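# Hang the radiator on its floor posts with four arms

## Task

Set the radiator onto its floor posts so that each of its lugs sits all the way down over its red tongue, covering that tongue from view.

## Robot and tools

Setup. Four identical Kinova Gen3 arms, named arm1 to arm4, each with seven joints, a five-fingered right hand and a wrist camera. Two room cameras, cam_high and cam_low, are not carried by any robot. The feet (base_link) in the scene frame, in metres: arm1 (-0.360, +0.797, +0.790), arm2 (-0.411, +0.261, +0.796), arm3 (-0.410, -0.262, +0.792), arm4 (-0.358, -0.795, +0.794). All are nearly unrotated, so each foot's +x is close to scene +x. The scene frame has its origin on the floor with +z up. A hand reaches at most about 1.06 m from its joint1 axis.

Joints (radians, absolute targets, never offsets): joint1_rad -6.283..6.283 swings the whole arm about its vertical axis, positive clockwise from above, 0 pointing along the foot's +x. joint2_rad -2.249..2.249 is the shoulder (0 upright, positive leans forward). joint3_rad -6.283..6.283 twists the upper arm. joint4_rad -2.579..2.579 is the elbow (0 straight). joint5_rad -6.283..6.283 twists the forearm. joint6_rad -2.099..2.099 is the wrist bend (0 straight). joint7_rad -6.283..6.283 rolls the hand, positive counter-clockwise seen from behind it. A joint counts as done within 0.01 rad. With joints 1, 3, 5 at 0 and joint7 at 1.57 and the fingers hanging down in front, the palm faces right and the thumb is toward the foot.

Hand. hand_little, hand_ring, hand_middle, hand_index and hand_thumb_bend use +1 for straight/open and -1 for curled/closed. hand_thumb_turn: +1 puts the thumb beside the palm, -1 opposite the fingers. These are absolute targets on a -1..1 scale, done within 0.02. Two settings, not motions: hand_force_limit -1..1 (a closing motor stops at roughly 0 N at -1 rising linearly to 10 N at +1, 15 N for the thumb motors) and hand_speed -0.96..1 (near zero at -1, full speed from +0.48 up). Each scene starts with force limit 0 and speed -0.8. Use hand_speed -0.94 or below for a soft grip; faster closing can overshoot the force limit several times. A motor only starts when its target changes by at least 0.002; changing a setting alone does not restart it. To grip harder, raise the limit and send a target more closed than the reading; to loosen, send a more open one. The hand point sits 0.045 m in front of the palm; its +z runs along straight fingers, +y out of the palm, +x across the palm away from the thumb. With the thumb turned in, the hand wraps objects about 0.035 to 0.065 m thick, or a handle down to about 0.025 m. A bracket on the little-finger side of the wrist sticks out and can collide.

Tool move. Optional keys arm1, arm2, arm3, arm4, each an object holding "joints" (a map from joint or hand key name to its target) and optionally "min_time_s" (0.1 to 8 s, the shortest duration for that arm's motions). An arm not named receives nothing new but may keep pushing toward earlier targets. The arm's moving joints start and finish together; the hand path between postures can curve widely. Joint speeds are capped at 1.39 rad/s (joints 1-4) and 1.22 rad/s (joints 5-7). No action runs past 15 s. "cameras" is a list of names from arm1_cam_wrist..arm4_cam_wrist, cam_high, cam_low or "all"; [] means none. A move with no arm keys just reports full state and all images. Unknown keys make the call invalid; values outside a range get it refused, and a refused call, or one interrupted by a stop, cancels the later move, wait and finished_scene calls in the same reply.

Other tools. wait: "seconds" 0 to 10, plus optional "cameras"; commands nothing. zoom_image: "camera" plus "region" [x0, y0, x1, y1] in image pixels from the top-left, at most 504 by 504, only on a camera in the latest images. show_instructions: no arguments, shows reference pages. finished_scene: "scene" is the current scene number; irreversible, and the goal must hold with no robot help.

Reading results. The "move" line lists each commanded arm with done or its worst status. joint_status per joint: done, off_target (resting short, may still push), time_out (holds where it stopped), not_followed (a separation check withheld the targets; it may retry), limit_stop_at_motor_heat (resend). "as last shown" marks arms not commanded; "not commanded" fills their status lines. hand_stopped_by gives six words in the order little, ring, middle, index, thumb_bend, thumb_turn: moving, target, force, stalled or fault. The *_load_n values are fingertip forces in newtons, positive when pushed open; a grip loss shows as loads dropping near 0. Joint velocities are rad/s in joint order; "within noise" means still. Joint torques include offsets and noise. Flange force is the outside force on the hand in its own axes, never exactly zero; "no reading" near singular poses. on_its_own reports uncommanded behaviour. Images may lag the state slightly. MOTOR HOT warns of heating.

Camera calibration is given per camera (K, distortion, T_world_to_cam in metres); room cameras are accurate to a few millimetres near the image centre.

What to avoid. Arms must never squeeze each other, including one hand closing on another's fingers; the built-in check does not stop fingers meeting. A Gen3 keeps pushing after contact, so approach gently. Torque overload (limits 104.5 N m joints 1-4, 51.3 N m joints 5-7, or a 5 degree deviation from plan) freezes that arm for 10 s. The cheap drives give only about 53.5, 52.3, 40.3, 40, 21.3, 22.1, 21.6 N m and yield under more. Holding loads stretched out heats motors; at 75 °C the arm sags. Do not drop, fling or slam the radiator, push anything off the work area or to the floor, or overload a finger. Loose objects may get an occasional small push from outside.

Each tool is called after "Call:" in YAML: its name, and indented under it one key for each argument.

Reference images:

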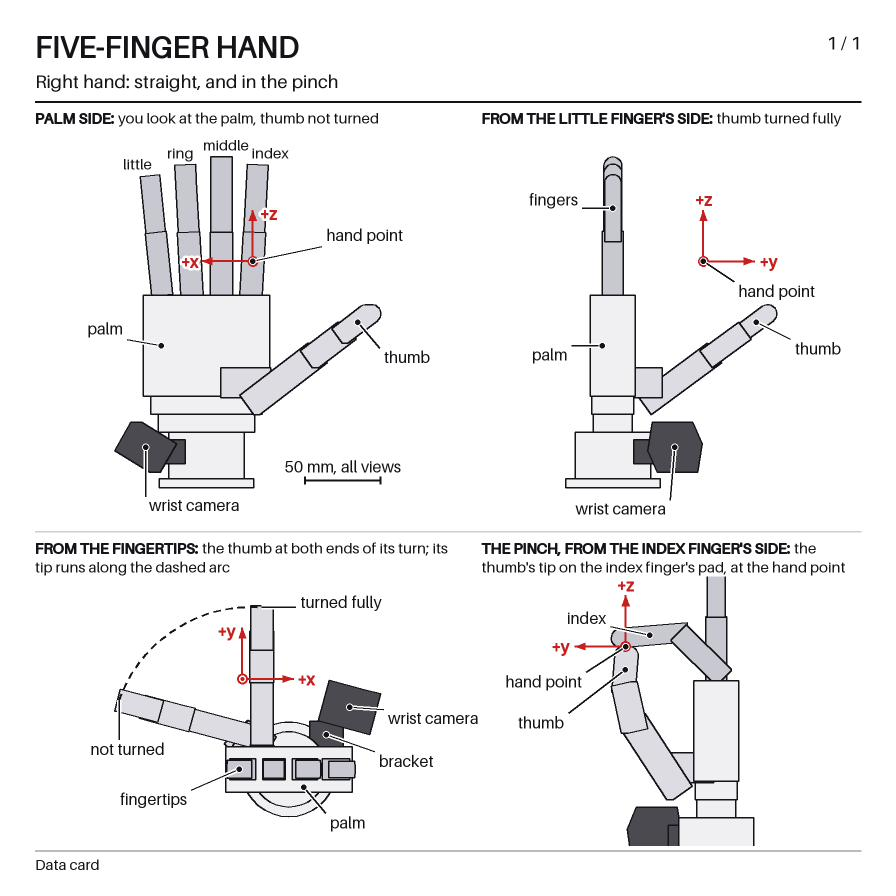

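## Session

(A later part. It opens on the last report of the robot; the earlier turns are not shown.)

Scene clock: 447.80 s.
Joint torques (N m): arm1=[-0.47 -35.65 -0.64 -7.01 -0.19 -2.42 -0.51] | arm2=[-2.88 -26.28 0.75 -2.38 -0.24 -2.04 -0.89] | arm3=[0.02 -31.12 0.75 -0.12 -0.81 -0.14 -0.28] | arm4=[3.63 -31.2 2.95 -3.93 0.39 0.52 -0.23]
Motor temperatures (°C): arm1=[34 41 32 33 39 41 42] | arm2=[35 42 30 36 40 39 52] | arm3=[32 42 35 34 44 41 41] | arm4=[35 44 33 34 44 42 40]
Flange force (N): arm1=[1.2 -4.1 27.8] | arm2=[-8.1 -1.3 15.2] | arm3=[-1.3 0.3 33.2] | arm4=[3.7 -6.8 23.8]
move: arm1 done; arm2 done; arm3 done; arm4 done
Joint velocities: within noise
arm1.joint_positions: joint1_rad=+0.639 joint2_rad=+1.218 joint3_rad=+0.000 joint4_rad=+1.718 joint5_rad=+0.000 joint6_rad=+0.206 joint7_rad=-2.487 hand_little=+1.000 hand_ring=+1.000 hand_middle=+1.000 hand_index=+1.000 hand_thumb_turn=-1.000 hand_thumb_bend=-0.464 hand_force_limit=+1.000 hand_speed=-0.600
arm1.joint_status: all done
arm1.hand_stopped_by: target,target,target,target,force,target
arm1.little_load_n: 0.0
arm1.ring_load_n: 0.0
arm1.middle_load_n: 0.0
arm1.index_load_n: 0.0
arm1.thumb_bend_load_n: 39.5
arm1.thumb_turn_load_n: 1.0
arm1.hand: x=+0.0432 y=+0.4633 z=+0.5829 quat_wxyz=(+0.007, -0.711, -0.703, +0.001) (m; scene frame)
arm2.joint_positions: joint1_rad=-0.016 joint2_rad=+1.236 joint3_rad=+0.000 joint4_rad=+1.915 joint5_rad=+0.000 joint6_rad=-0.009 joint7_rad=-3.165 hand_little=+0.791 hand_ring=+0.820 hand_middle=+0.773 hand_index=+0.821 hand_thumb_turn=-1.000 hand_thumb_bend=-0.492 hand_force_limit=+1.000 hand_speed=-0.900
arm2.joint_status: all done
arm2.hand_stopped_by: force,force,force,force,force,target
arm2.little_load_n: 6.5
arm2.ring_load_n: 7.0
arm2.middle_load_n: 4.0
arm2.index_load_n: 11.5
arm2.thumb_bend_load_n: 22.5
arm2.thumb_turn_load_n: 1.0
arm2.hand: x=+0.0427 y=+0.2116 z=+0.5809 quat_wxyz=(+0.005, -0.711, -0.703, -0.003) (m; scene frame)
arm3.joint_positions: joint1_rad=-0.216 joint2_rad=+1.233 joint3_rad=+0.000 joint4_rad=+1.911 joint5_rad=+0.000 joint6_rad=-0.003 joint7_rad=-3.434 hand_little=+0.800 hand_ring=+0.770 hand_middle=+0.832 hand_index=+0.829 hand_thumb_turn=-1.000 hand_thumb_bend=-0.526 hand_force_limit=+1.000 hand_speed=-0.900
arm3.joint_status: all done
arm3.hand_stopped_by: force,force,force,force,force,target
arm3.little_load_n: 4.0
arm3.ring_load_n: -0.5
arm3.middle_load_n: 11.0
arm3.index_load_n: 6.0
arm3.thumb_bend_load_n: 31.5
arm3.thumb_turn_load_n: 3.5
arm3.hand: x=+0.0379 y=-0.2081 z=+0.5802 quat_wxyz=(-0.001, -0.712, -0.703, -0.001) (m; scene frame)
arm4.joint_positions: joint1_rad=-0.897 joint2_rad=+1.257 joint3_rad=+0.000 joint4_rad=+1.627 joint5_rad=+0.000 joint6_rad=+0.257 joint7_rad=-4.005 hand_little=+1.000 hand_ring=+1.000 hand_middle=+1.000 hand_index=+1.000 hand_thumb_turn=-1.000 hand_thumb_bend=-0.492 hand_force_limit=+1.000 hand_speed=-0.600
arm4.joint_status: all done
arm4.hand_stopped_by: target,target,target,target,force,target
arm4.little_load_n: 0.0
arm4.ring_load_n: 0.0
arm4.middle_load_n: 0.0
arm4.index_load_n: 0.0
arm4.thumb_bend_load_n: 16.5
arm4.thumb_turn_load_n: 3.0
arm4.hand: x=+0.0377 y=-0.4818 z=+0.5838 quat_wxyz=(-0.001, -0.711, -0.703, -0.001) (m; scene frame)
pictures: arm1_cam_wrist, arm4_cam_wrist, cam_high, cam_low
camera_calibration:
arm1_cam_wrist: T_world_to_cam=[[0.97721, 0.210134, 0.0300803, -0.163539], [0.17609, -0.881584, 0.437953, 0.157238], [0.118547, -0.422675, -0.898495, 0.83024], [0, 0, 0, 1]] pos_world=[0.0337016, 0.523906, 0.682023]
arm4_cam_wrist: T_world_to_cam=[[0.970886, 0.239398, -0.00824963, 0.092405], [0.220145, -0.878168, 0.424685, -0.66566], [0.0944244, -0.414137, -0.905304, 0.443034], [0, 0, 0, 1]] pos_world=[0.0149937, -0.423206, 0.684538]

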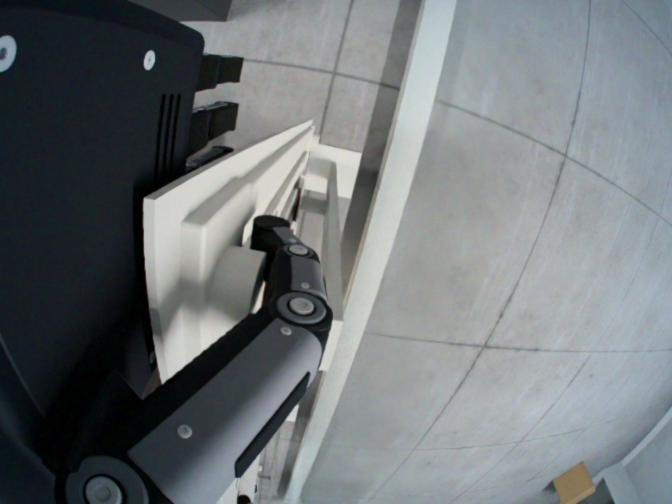

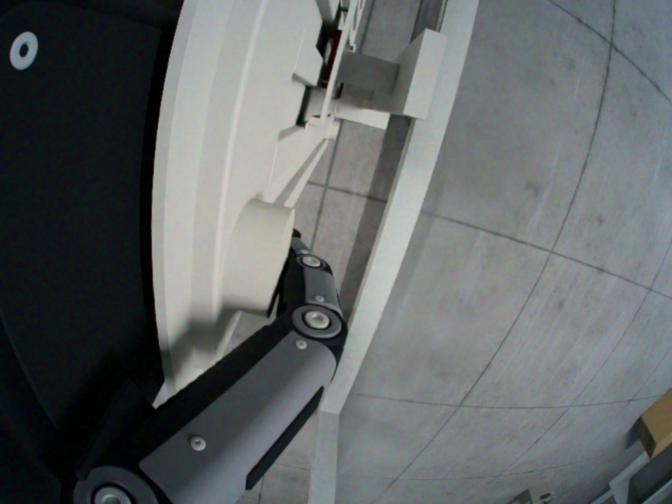

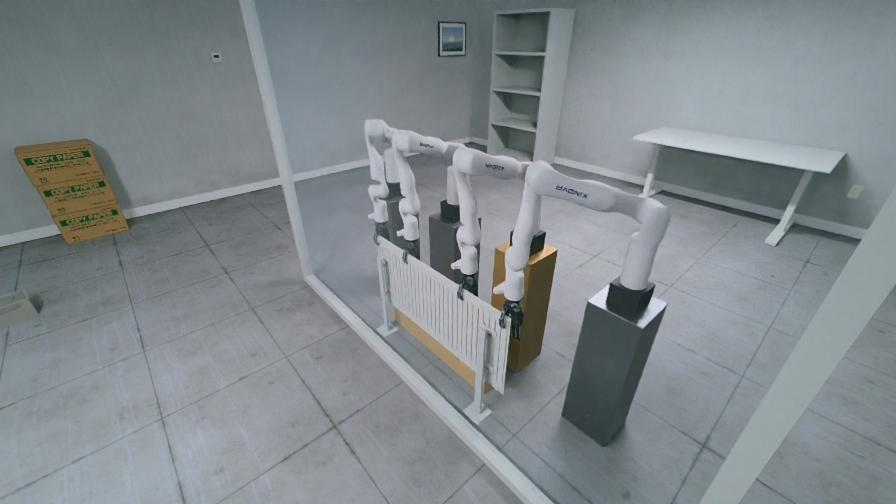

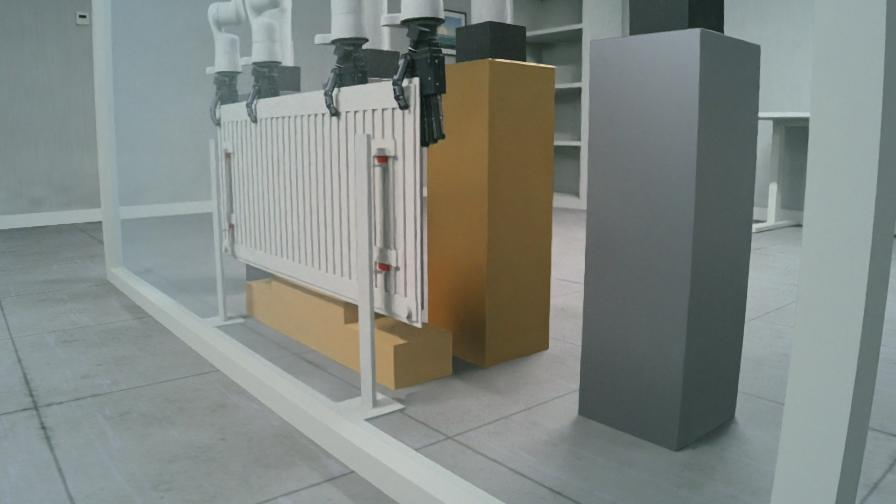

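Call:
move:
  arm1: {"joints":{"joint2_rad":1.2534,"joint4_rad":1.6984,"joint6_rad":0.1898},"min_time_s":3}
  arm2: {"joints":{"joint2_rad":1.2737,"joint4_rad":1.8931,"joint6_rad":-0.0252},"min_time_s":3}
  arm3: {"joints":{"joint2_rad":1.2711,"joint4_rad":1.8895,"joint6_rad":-0.0190},"min_time_s":3}
  arm4: {"joints":{"joint2_rad":1.2921,"joint4_rad":1.6060,"joint6_rad":0.2435},"min_time_s":3}
  cameras: ["cam_low"]

Call:
zoom_image:
  camera: "cam_low"
  region: [190, 60, 480, 350]

Scene clock: 452.13 s.
Joint torques (N m): arm1=[-5.29 -14.69 -7.45 -10 -0.48 -4.39 -0.2] | arm2=[-2.29 -12.1 1.3 -8.35 -0.07 -4.48 -0.7] | arm3=[0.9 -17.16 1.17 -1.29 -0.62 -0.16 -0.14] | arm4=[6.83 -10.19 5.2 -7.64 0.56 -3.17 -0.17]
Motor temperatures (°C): arm1=[34 41 32 33 39 41 42] | arm2=[35 42 30 36 40 39 52] | arm3=[32 42 35 34 44 41 41] | arm4=[35 44 33 34 44 42 40]
Flange force (N): arm1=[3.2 -21.4 -28.2] | arm2=[-5.7 -12.1 -32.4] | arm3=[0.3 -4.2 -4.2] | arm4=[-2.8 -22.3 -33.8]
move: arm1 done; arm2 done; arm3 done; arm4 done
Joint velocities: within noise
arm1.joint_positions: joint1_rad=+0.639 joint2_rad=+1.253 joint3_rad=+0.000 joint4_rad=+1.698 joint5_rad=+0.000 joint6_rad=+0.190 joint7_rad=-2.487 hand_little=+1.000 hand_ring=+1.000 hand_middle=+1.000 hand_index=+1.000 hand_thumb_turn=-1.000 hand_thumb_bend=-0.467 hand_force_limit=+1.000 hand_speed=-0.600
arm1.joint_status: all done
arm1.hand_stopped_by: target,target,target,target,force,target
arm1.little_load_n: 0.0
arm1.ring_load_n: 0.0
arm1.middle_load_n: 0.0
arm1.index_load_n: 0.0
arm1.thumb_bend_load_n: 13.0
arm1.thumb_turn_load_n: 2.5
arm1.hand: x=+0.0431 y=+0.4634 z=+0.5679 quat_wxyz=(+0.007, -0.711, -0.703, +0.001) (m; scene frame)
arm2.joint_positions: joint1_rad=-0.016 joint2_rad=+1.274 joint3_rad=+0.000 joint4_rad=+1.893 joint5_rad=+0.000 joint6_rad=-0.025 joint7_rad=-3.165 hand_little=+0.791 hand_ring=+0.820 hand_middle=+0.773 hand_index=+0.821 hand_thumb_turn=-1.000 hand_thumb_bend=-0.492 hand_force_limit=+1.000 hand_speed=-0.900
arm2.joint_status: all done
arm2.hand_stopped_by: force,force,force,force,force,target
arm2.little_load_n: 6.5
arm2.ring_load_n: 6.5
arm2.middle_load_n: 3.5
arm2.index_load_n: 10.0
arm2.thumb_bend_load_n: 22.0
arm2.thumb_turn_load_n: 1.0
arm2.hand: x=+0.0427 y=+0.2117 z=+0.5659 quat_wxyz=(+0.005, -0.711, -0.703, -0.003) (m; scene frame)
arm3.joint_positions: joint1_rad=-0.216 joint2_rad=+1.271 joint3_rad=+0.000 joint4_rad=+1.890 joint5_rad=+0.000 joint6_rad=-0.019 joint7_rad=-3.434 hand_little=+0.800 hand_ring=+0.770 hand_middle=+0.832 hand_index=+0.828 hand_thumb_turn=-1.000 hand_thumb_bend=-0.530 hand_force_limit=+1.000 hand_speed=-0.900
arm3.joint_status: all done
arm3.hand_stopped_by: force,force,force,force,force,target
arm3.little_load_n: 0.0
arm3.ring_load_n: 0.0
arm3.middle_load_n: 6.0
arm3.index_load_n: 0.5
arm3.thumb_bend_load_n: 6.0
arm3.thumb_turn_load_n: 1.0
arm3.hand: x=+0.0379 y=-0.2081 z=+0.5652 quat_wxyz=(-0.001, -0.712, -0.703, -0.001) (m; scene frame)
arm4.joint_positions: joint1_rad=-0.897 joint2_rad=+1.292 joint3_rad=+0.000 joint4_rad=+1.606 joint5_rad=+0.000 joint6_rad=+0.244 joint7_rad=-4.005 hand_little=+1.000 hand_ring=+1.000 hand_middle=+1.000 hand_index=+1.000 hand_thumb_turn=-1.000 hand_thumb_bend=-0.492 hand_force_limit=+1.000 hand_speed=-0.600
arm4.joint_status: all done
arm4.hand_stopped_by: target,target,target,target,force,target
arm4.little_load_n: 0.0
arm4.ring_load_n: 0.0
arm4.middle_load_n: 0.0
arm4.index_load_n: 0.0
arm4.thumb_bend_load_n: 14.0
arm4.thumb_turn_load_n: 4.0
arm4.hand: x=+0.0377 y=-0.4819 z=+0.5688 quat_wxyz=(-0.001, -0.711, -0.703, -0.001) (m; scene frame)
pictures: cam_low

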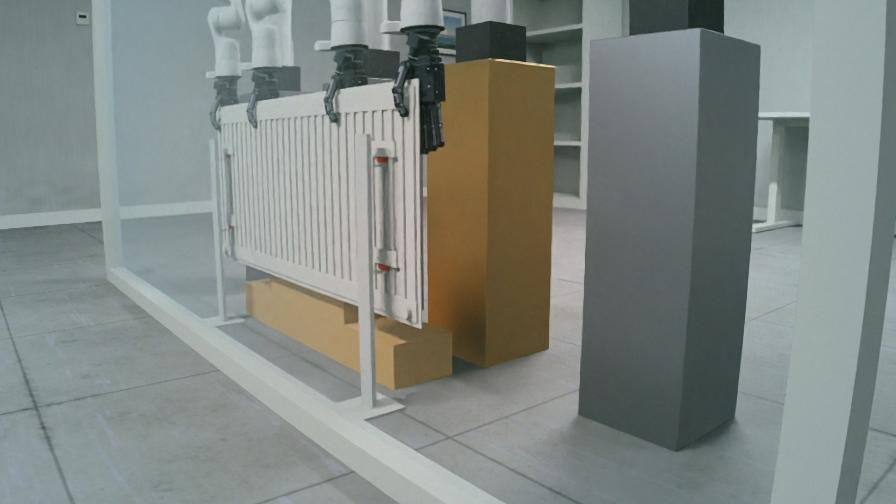

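Scaled by 1.738 from the camera's 896x504 image, which has a finer 1280x720 frame.

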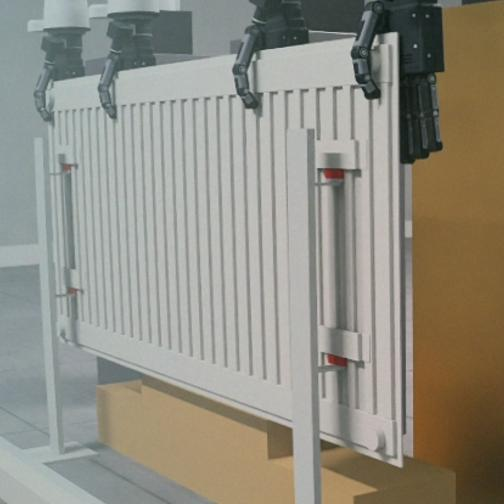

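Call:
zoom_image:
  camera: "cam_low"
  region: [360, 120, 410, 170]

Call:
zoom_image:
  camera: "cam_low"
  region: [205, 130, 245, 170]

Call:
zoom_image:
  camera: "cam_low"
  region: [360, 225, 420, 285]

Call:
zoom_image:
  camera: "cam_low"
  region: [205, 200, 255, 260]

Scaled by 10.080 from the camera's 896x504 image, which has a finer 1280x720 frame.

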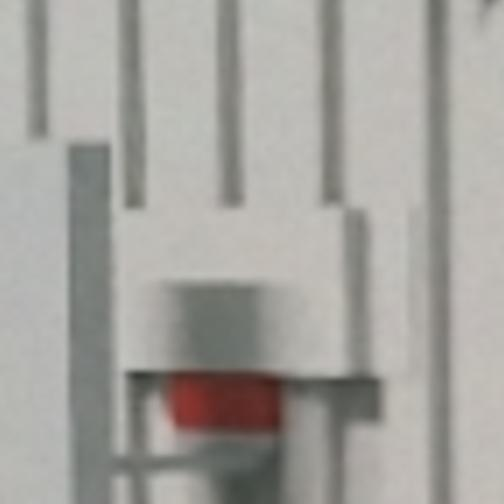

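Scaled by 12.600 from the camera's 896x504 image, which has a finer 1280x720 frame.

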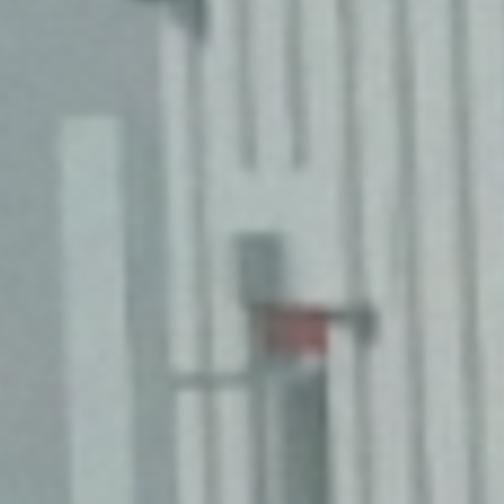

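Scaled by 8.400 from the camera's 896x504 image, which has a finer 1280x720 frame.

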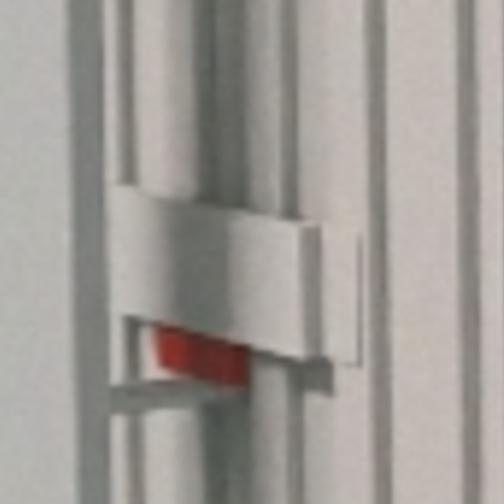

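Scaled by 8.400 from the camera's 896x504 image, which has a finer 1280x720 frame.

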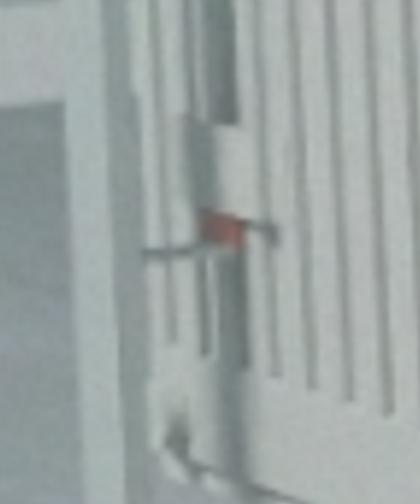

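Call:
move:
  arm1: {"joints":{"joint1_rad":0.6435,"joint2_rad":1.2287,"joint4_rad":1.7194,"joint6_rad":0.1934,"joint7_rad":-2.4825},"min_time_s":2.5}
  arm2: {"joints":{"joint1_rad":-0.0155,"joint2_rad":1.2488,"joint4_rad":1.9174,"joint6_rad":-0.0246,"joint7_rad":-3.1655},"min_time_s":2.5}
  arm3: {"joints":{"joint1_rad":-0.2184,"joint2_rad":1.2461,"joint4_rad":1.9135,"joint6_rad":-0.0180,"joint7_rad":-3.4364},"min_time_s":2.5}
  arm4: {"joints":{"joint1_rad":-0.9016,"joint2_rad":1.2679,"joint4_rad":1.6275,"joint6_rad":0.2462,"joint7_rad":-4.0096},"min_time_s":2.5}

Call:
move:
  arm1: {"joints":{"joint2_rad":1.2524,"joint4_rad":1.7063,"joint6_rad":0.1830},"min_time_s":2.5}
  arm2: {"joints":{"joint2_rad":1.2739,"joint4_rad":1.9025,"joint6_rad":-0.0348},"min_time_s":2.5}
  arm3: {"joints":{"joint2_rad":1.2713,"joint4_rad":1.8987,"joint6_rad":-0.0284},"min_time_s":2.5}
  arm4: {"joints":{"joint2_rad":1.2910,"joint4_rad":1.6135,"joint6_rad":0.2371},"min_time_s":2.5}
  cameras: ["cam_low"]

Call:
zoom_image:
  camera: "cam_low"
  region: [190, 60, 480, 350]

Scene clock: 458.43 s.
Joint torques (N m): arm1=[0.61 -30.92 0.3 -1.61 -0.11 -0.16 -0.45] | arm2=[-1.93 -28.49 2.67 -1.4 -0.11 -1.38 -0.76] | arm3=[1.05 -29.55 2.21 -1.49 -0.78 -0.81 -0.23] | arm4=[1.82 -32.35 0.93 -3.46 0.36 0.66 0]
Motor temperatures (°C): arm1=[34 41 32 33 39 41 42] | arm2=[35 42 30 36 40 39 52] | arm3=[32 42 35 34 44 41 41] | arm4=[35 44 33 34 44 42 40]
Flange force (N): arm1=[-2.8 4.3 25.9] | arm2=[-5.3 -1.2 22.8] | arm3=[0.6 -3.3 26.5] | arm4=[2.6 -3.4 27.1]
move: arm1 done; arm2 done; arm3 done; arm4 done
Joint velocities: within noise
arm1.joint_positions: joint1_rad=+0.644 joint2_rad=+1.229 joint3_rad=+0.000 joint4_rad=+1.719 joint5_rad=+0.000 joint6_rad=+0.193 joint7_rad=-2.482 hand_little=+1.000 hand_ring=+1.000 hand_middle=+1.000 hand_index=+1.000 hand_thumb_turn=-1.000 hand_thumb_bend=-0.467 hand_force_limit=+1.000 hand_speed=-0.600
arm1.joint_status: all done
arm1.hand_stopped_by: target,target,target,target,force,target
arm1.little_load_n: 0.0
arm1.ring_load_n: 0.0
arm1.middle_load_n: 0.0
arm1.index_load_n: 0.0
arm1.thumb_bend_load_n: 20.0
arm1.thumb_turn_load_n: 1.5
arm1.hand: x=+0.0402 y=+0.4633 z=+0.5780 quat_wxyz=(+0.007, -0.711, -0.703, +0.001) (m; scene frame)
arm2.joint_positions: joint1_rad=-0.016 joint2_rad=+1.249 joint3_rad=+0.000 joint4_rad=+1.917 joint5_rad=+0.000 joint6_rad=-0.025 joint7_rad=-3.165 hand_little=+0.791 hand_ring=+0.820 hand_middle=+0.773 hand_index=+0.821 hand_thumb_turn=-1.000 hand_thumb_bend=-0.492 hand_force_limit=+1.000 hand_speed=-0.900
arm2.joint_status: all done
arm2.hand_stopped_by: force,force,force,force,force,target
arm2.little_load_n: 5.5
arm2.ring_load_n: 6.0
arm2.middle_load_n: 2.5
arm2.index_load_n: 9.5
arm2.thumb_bend_load_n: 23.0
arm2.thumb_turn_load_n: 1.0
arm2.hand: x=+0.0397 y=+0.2116 z=+0.5759 quat_wxyz=(+0.005, -0.711, -0.703, -0.003) (m; scene frame)
arm3.joint_positions: joint1_rad=-0.218 joint2_rad=+1.246 joint3_rad=+0.000 joint4_rad=+1.913 joint5_rad=+0.000 joint6_rad=-0.018 joint7_rad=-3.436 hand_little=+0.800 hand_ring=+0.770 hand_middle=+0.832 hand_index=+0.828 hand_thumb_turn=-1.000 hand_thumb_bend=-0.529 hand_force_limit=+1.000 hand_speed=-0.900
arm3.joint_status: all done
arm3.hand_stopped_by: force,force,force,force,force,target
arm3.little_load_n: 4.0
arm3.ring_load_n: 0.0
arm3.middle_load_n: 10.0
arm3.index_load_n: 5.5
arm3.thumb_bend_load_n: 21.5
arm3.thumb_turn_load_n: 2.5
arm3.hand: x=+0.0349 y=-0.2081 z=+0.5752 quat_wxyz=(-0.001, -0.712, -0.703, -0.001) (m; scene frame)
arm4.joint_positions: joint1_rad=-0.902 joint2_rad=+1.268 joint3_rad=+0.000 joint4_rad=+1.628 joint5_rad=+0.000 joint6_rad=+0.246 joint7_rad=-4.010 hand_little=+1.000 hand_ring=+1.000 hand_middle=+1.000 hand_index=+1.000 hand_thumb_turn=-1.000 hand_thumb_bend=-0.492 hand_force_limit=+1.000 hand_speed=-0.600
arm4.joint_status: all done
arm4.hand_stopped_by: target,target,target,target,force,target
arm4.little_load_n: 0.0
arm4.ring_load_n: 0.0
arm4.middle_load_n: 0.0
arm4.index_load_n: 0.0
arm4.thumb_bend_load_n: 16.5
arm4.thumb_turn_load_n: 3.5
arm4.hand: x=+0.0347 y=-0.4819 z=+0.5788 quat_wxyz=(-0.001, -0.711, -0.703, -0.001) (m; scene frame)
pictures: none

Scene clock: 461.23 s.
Joint torques (N m): arm1=[0.15 -12.06 -0.65 -2.55 -0.12 -1.06 -0.47] | arm2=[-1.79 -8.69 1.51 -0.95 -0.43 -0.87 -1.07] | arm3=[0.79 -16.39 0.85 -0.11 -0.69 0.45 -0.15] | arm4=[1.52 -8.26 -1.24 -0.06 0.03 0.7 0.04]
Motor temperatures (°C): arm1=[34 40 32 33 39 41 42] | arm2=[35 42 30 36 40 39 52] | arm3=[32 42 35 34 44 41 41] | arm4=[35 44 33 34 44 42 40]
Flange force (N): arm1=[2.5 -3.4 -21.0] | arm2=[-5.8 -0.2 -26.2] | arm3=[0.3 -2.6 -3.7] | arm4=[0.9 -4.2 -24.0]
move: arm1 done; arm2 done; arm3 done; arm4 done
Joint velocities: within noise
arm1.joint_positions: joint1_rad=+0.644 joint2_rad=+1.252 joint3_rad=+0.000 joint4_rad=+1.706 joint5_rad=+0.000 joint6_rad=+0.183 joint7_rad=-2.482 hand_little=+1.000 hand_ring=+1.000 hand_middle=+1.000 hand_index=+1.000 hand_thumb_turn=-1.000 hand_thumb_bend=-0.467 hand_force_limit=+1.000 hand_speed=-0.600
arm1.joint_status: all done
arm1.hand_stopped_by: target,target,target,target,force,target
arm1.little_load_n: 0.0
arm1.ring_load_n: 0.0
arm1.middle_load_n: 0.0
arm1.index_load_n: 0.0
arm1.thumb_bend_load_n: 13.5
arm1.thumb_turn_load_n: 2.0
arm1.hand: x=+0.0400 y=+0.4635 z=+0.5679 quat_wxyz=(+0.007, -0.711, -0.703, +0.001) (m; scene frame)
arm2.joint_positions: joint1_rad=-0.016 joint2_rad=+1.274 joint3_rad=+0.000 joint4_rad=+1.903 joint5_rad=+0.000 joint6_rad=-0.035 joint7_rad=-3.165 hand_little=+0.791 hand_ring=+0.820 hand_middle=+0.773 hand_index=+0.821 hand_thumb_turn=-1.000 hand_thumb_bend=-0.492 hand_force_limit=+1.000 hand_speed=-0.900
arm2.joint_status: all done
arm2.hand_stopped_by: force,force,force,force,force,target
arm2.little_load_n: 6.0
arm2.ring_load_n: 6.0
arm2.middle_load_n: 3.0
arm2.index_load_n: 9.5
arm2.thumb_bend_load_n: 22.5
arm2.thumb_turn_load_n: 1.0
arm2.hand: x=+0.0397 y=+0.2117 z=+0.5659 quat_wxyz=(+0.005, -0.711, -0.703, -0.003) (m; scene frame)
arm3.joint_positions: joint1_rad=-0.218 joint2_rad=+1.271 joint3_rad=+0.000 joint4_rad=+1.899 joint5_rad=+0.000 joint6_rad=-0.028 joint7_rad=-3.436 hand_little=+0.800 hand_ring=+0.770 hand_middle=+0.832 hand_index=+0.828 hand_thumb_turn=-1.000 hand_thumb_bend=-0.530 hand_force_limit=+1.000 hand_speed=-0.900
arm3.joint_status: all done
arm3.hand_stopped_by: force,force,force,force,force,target
arm3.little_load_n: 0.0
arm3.ring_load_n: 0.0
arm3.middle_load_n: 5.0
arm3.index_load_n: 0.0
arm3.thumb_bend_load_n: 6.5
arm3.thumb_turn_load_n: 1.0
arm3.hand: x=+0.0349 y=-0.2081 z=+0.5652 quat_wxyz=(-0.001, -0.712, -0.703, -0.001) (m; scene frame)
arm4.joint_positions: joint1_rad=-0.902 joint2_rad=+1.291 joint3_rad=+0.000 joint4_rad=+1.613 joint5_rad=+0.000 joint6_rad=+0.237 joint7_rad=-4.010 hand_little=+1.000 hand_ring=+1.000 hand_middle=+1.000 hand_index=+1.000 hand_thumb_turn=-1.000 hand_thumb_bend=-0.492 hand_force_limit=+1.000 hand_speed=-0.600
arm4.joint_status: all done
arm4.hand_stopped_by: target,target,target,target,force,target
arm4.little_load_n: 0.0
arm4.ring_load_n: 0.0
arm4.middle_load_n: 0.0
arm4.index_load_n: 0.0
arm4.thumb_bend_load_n: 14.5
arm4.thumb_turn_load_n: 3.0
arm4.hand: x=+0.0347 y=-0.4818 z=+0.5688 quat_wxyz=(-0.001, -0.711, -0.703, -0.001) (m; scene frame)
pictures: cam_low

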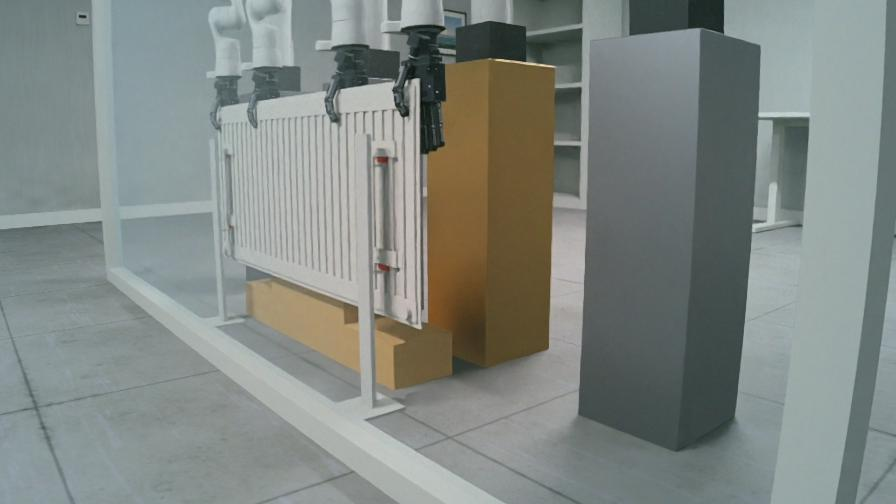

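Scaled by 1.738 from the camera's 896x504 image, which has a finer 1280x720 frame.

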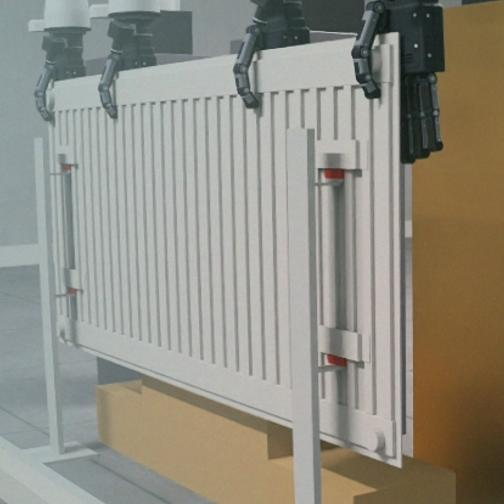

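Call:
zoom_image:
  camera: "cam_low"
  region: [360, 120, 410, 170]

Call:
zoom_image:
  camera: "cam_low"
  region: [205, 130, 245, 170]

Call:
wait:
  seconds: 0.1
  cameras: ["all"]

Call:
zoom_image:
  camera: "cam_high"
  region: [474, 312, 514, 382]

Call:
zoom_image:
  camera: "arm4_cam_wrist"
  region: [290, 0, 390, 130]

Call:
zoom_image:
  camera: "arm1_cam_wrist"
  region: [270, 130, 350, 260]

Call:
zoom_image:
  camera: "arm2_cam_wrist"
  region: [310, 0, 410, 80]

Scaled by 10.080 from the camera's 896x504 image, which has a finer 1280x720 frame.

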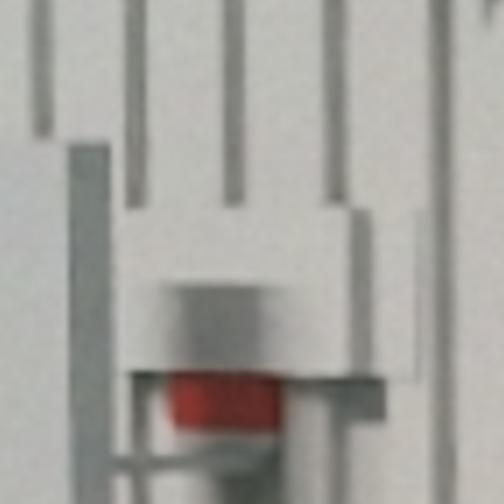

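Scaled by 12.600 from the camera's 896x504 image, which has a finer 1280x720 frame.

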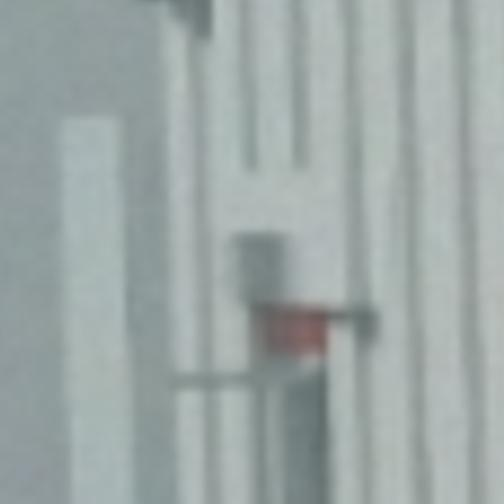

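Scene clock: 462.63 s.
Joint torques (N m): arm1=[0.15 -12.06 -0.65 -2.55 -0.11 -1.06 -0.46] | arm2=[-1.79 -8.63 1.48 -0.95 -0.45 -0.84 -1.04] | arm3=[0.82 -16.34 0.87 -0.12 -0.66 0.44 -0.15] | arm4=[1.5 -8.25 -1.24 -0.05 0.04 0.68 0.02]
Motor temperatures (°C): arm1=[34 40 32 33 39 41 42] | arm2=[35 42 30 36 40 39 52] | arm3=[32 42 35 34 44 41 41] | arm4=[35 44 33 34 44 42 40]
Flange force (N): arm1=[2.5 -3.4 -20.9] | arm2=[-5.7 -0.2 -26.3] | arm3=[0.4 -2.6 -3.8] | arm4=[0.9 -4.1 -24.0]
Joint velocities: within noise
arm1.joint_positions: joint1_rad=+0.644 joint2_rad=+1.252 joint3_rad=+0.000 joint4_rad=+1.706 joint5_rad=+0.000 joint6_rad=+0.183 joint7_rad=-2.482 hand_little=+1.000 hand_ring=+1.000 hand_middle=+1.000 hand_index=+1.000 hand_thumb_turn=-1.000 hand_thumb_bend=-0.467 hand_force_limit=+1.000 hand_speed=-0.600
arm1.joint_status: all done
arm1.hand_stopped_by: target,target,target,target,force,target
arm1.little_load_n: 0.0
arm1.ring_load_n: 0.0
arm1.middle_load_n: 0.0
arm1.index_load_n: 0.0
arm1.thumb_bend_load_n: 13.5
arm1.thumb_turn_load_n: 2.0
arm1.hand: x=+0.0400 y=+0.4635 z=+0.5679 quat_wxyz=(+0.007, -0.711, -0.703, +0.001) (m; scene frame)
arm2.joint_positions: joint1_rad=-0.016 joint2_rad=+1.274 joint3_rad=+0.000 joint4_rad=+1.903 joint5_rad=+0.000 joint6_rad=-0.035 joint7_rad=-3.165 hand_little=+0.791 hand_ring=+0.820 hand_middle=+0.773 hand_index=+0.821 hand_thumb_turn=-1.000 hand_thumb_bend=-0.492 hand_force_limit=+1.000 hand_speed=-0.900
arm2.joint_status: all done
arm2.hand_stopped_by: force,force,force,force,force,target
arm2.little_load_n: 6.0
arm2.ring_load_n: 6.0
arm2.middle_load_n: 3.0
arm2.index_load_n: 9.5
arm2.thumb_bend_load_n: 22.5
arm2.thumb_turn_load_n: 1.0
arm2.hand: x=+0.0397 y=+0.2117 z=+0.5659 quat_wxyz=(+0.005, -0.711, -0.703, -0.003) (m; scene frame)
arm3.joint_positions: joint1_rad=-0.218 joint2_rad=+1.271 joint3_rad=+0.000 joint4_rad=+1.899 joint5_rad=+0.000 joint6_rad=-0.028 joint7_rad=-3.436 hand_little=+0.800 hand_ring=+0.770 hand_middle=+0.832 hand_index=+0.828 hand_thumb_turn=-1.000 hand_thumb_bend=-0.530 hand_force_limit=+1.000 hand_speed=-0.900
arm3.joint_status: all done
arm3.hand_stopped_by: force,force,force,force,force,target
arm3.little_load_n: 0.0
arm3.ring_load_n: 0.0
arm3.middle_load_n: 5.0
arm3.index_load_n: 0.0
arm3.thumb_bend_load_n: 7.0
arm3.thumb_turn_load_n: 1.0
arm3.hand: x=+0.0349 y=-0.2081 z=+0.5652 quat_wxyz=(-0.001, -0.712, -0.703, -0.001) (m; scene frame)
arm4.joint_positions: joint1_rad=-0.902 joint2_rad=+1.291 joint3_rad=+0.000 joint4_rad=+1.613 joint5_rad=+0.000 joint6_rad=+0.237 joint7_rad=-4.010 hand_little=+1.000 hand_ring=+1.000 hand_middle=+1.000 hand_index=+1.000 hand_thumb_turn=-1.000 hand_thumb_bend=-0.492 hand_force_limit=+1.000 hand_speed=-0.600
arm4.joint_status: all done
arm4.hand_stopped_by: target,target,target,target,force,target
arm4.little_load_n: 0.0
arm4.ring_load_n: 0.0
arm4.middle_load_n: 0.0
arm4.index_load_n: 0.0
arm4.thumb_bend_load_n: 14.5
arm4.thumb_turn_load_n: 3.0
arm4.hand: x=+0.0347 y=-0.4818 z=+0.5688 quat_wxyz=(-0.001, -0.711, -0.703, -0.001) (m; scene frame)
wait: 0.10 s; at rest from the start
pictures: arm1_cam_wrist, arm2_cam_wrist, arm3_cam_wrist, arm4_cam_wrist, cam_high, cam_low
camera_calibration:
arm1_cam_wrist: T_world_to_cam=[[0.977211, 0.210124, 0.0301083, -0.159995], [0.176079, -0.881625, 0.437873, 0.164535], [0.118552, -0.422593, -0.898533, 0.817167], [0, 0, 0, 1]] pos_world=[0.0305016, 0.524005, 0.667023]
arm2_cam_wrist: T_world_to_cam=[[0.96086, 0.275193, 0.0318774, -0.116798], [0.232465, -0.863516, 0.447549, -0.0659198], [0.150689, -0.422622, -0.893691, 0.708749], [0, 0, 0, 1]] pos_world=[0.0207497, 0.274752, 0.666628]
arm3_cam_wrist: T_world_to_cam=[[0.979924, 0.193242, 0.049065, -0.0228799], [0.158374, -0.903963, 0.397202, -0.399532], [0.121109, -0.381457, -0.916419, 0.549618], [0, 0, 0, 1]] pos_world=[0.0191325, -0.147085, 0.663498]
arm4_cam_wrist: T_world_to_cam=[[0.970865, 0.239485, -0.00828978, 0.0952574], [0.220239, -0.878145, 0.424683, -0.65862], [0.0944254, -0.414135, -0.905304, 0.429738], [0, 0, 0, 1]] pos_world=[0.0119939, -0.423207, 0.669538]

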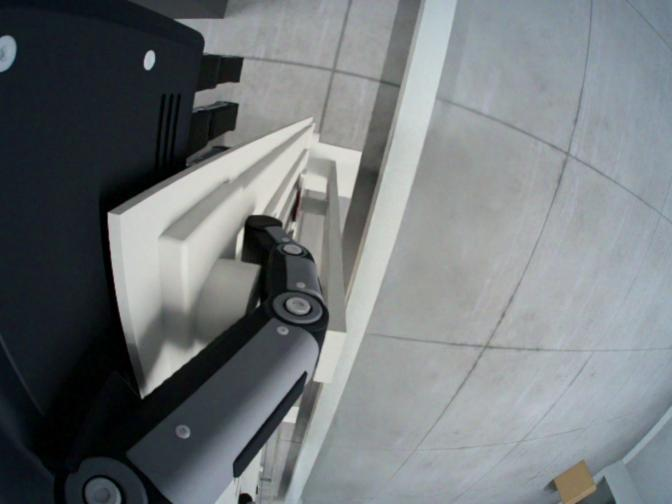

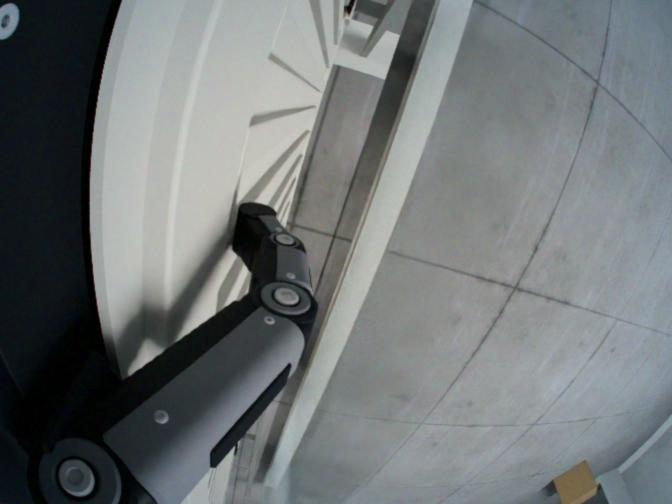

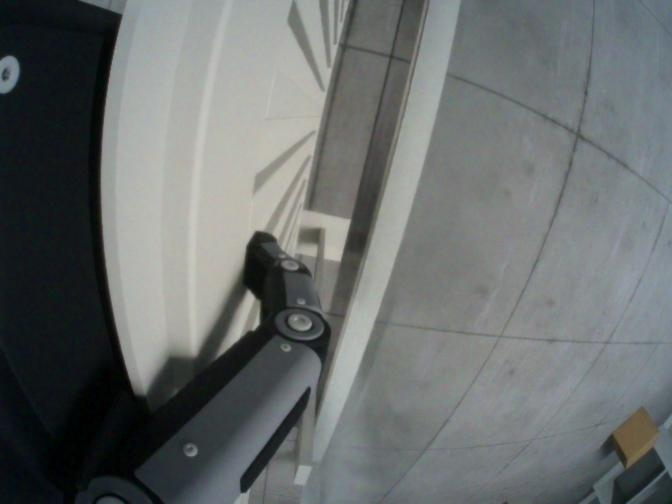

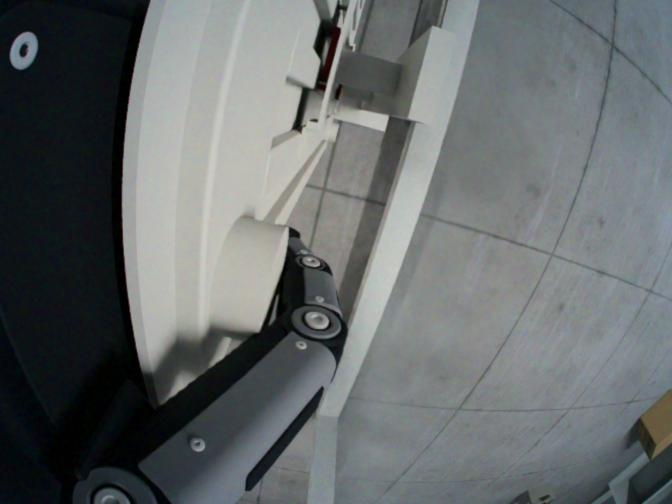

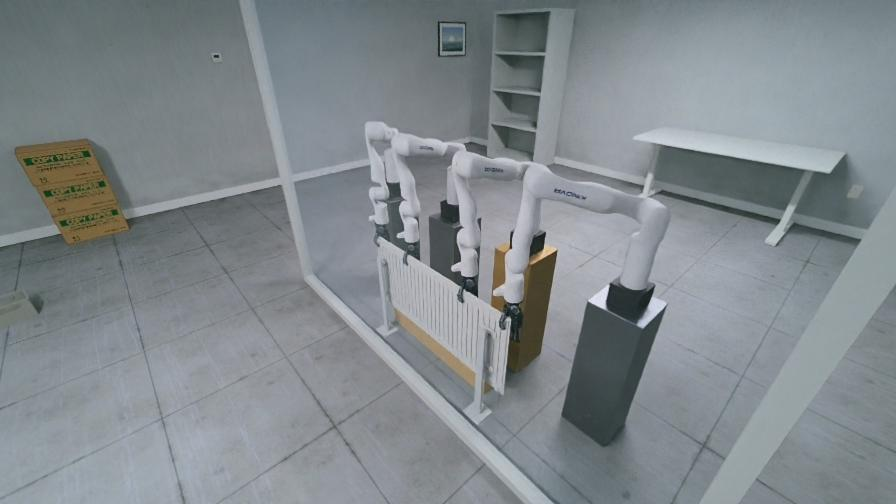

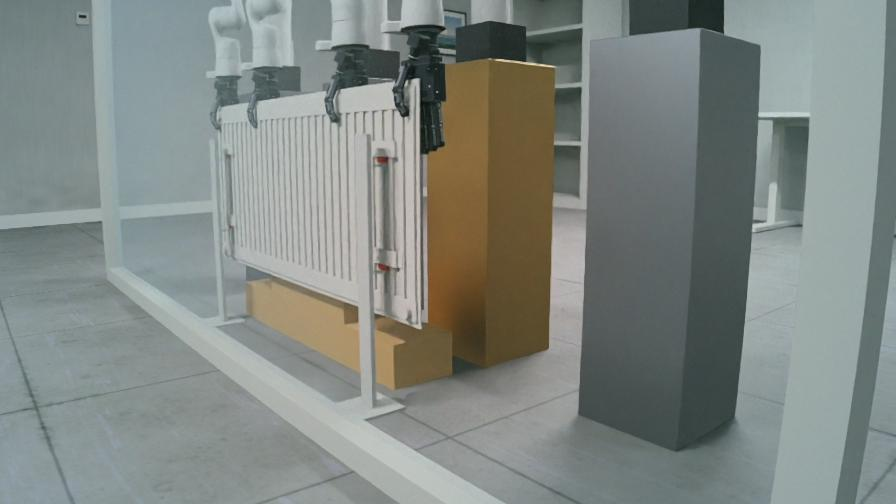

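Scaled by 7.200 from the camera's 896x504 image, which has a finer 1280x720 frame.

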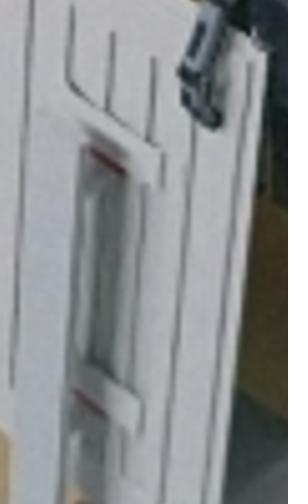

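Scaled by 3.877 from the camera's 672x504 image, which has a finer 960x720 frame.

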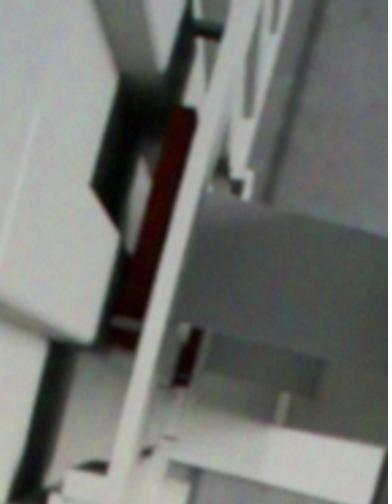

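Scaled by 3.877 from the camera's 672x504 image, which has a finer 960x720 frame.

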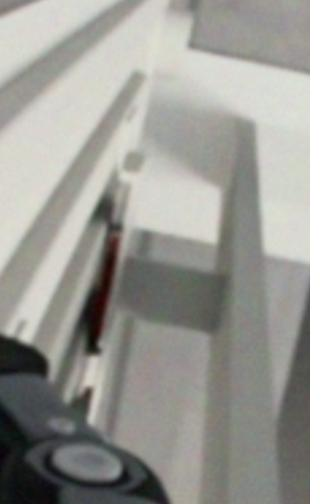

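Scaled by 5.040 from the camera's 672x504 image, which has a finer 960x720 frame.

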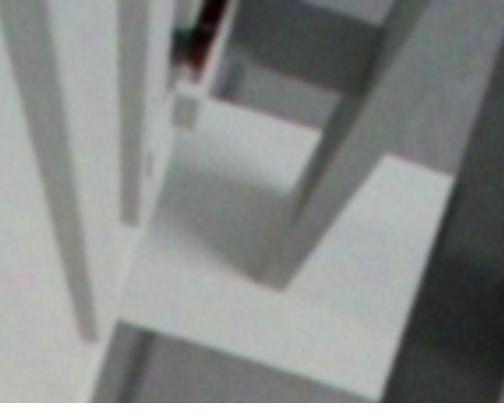

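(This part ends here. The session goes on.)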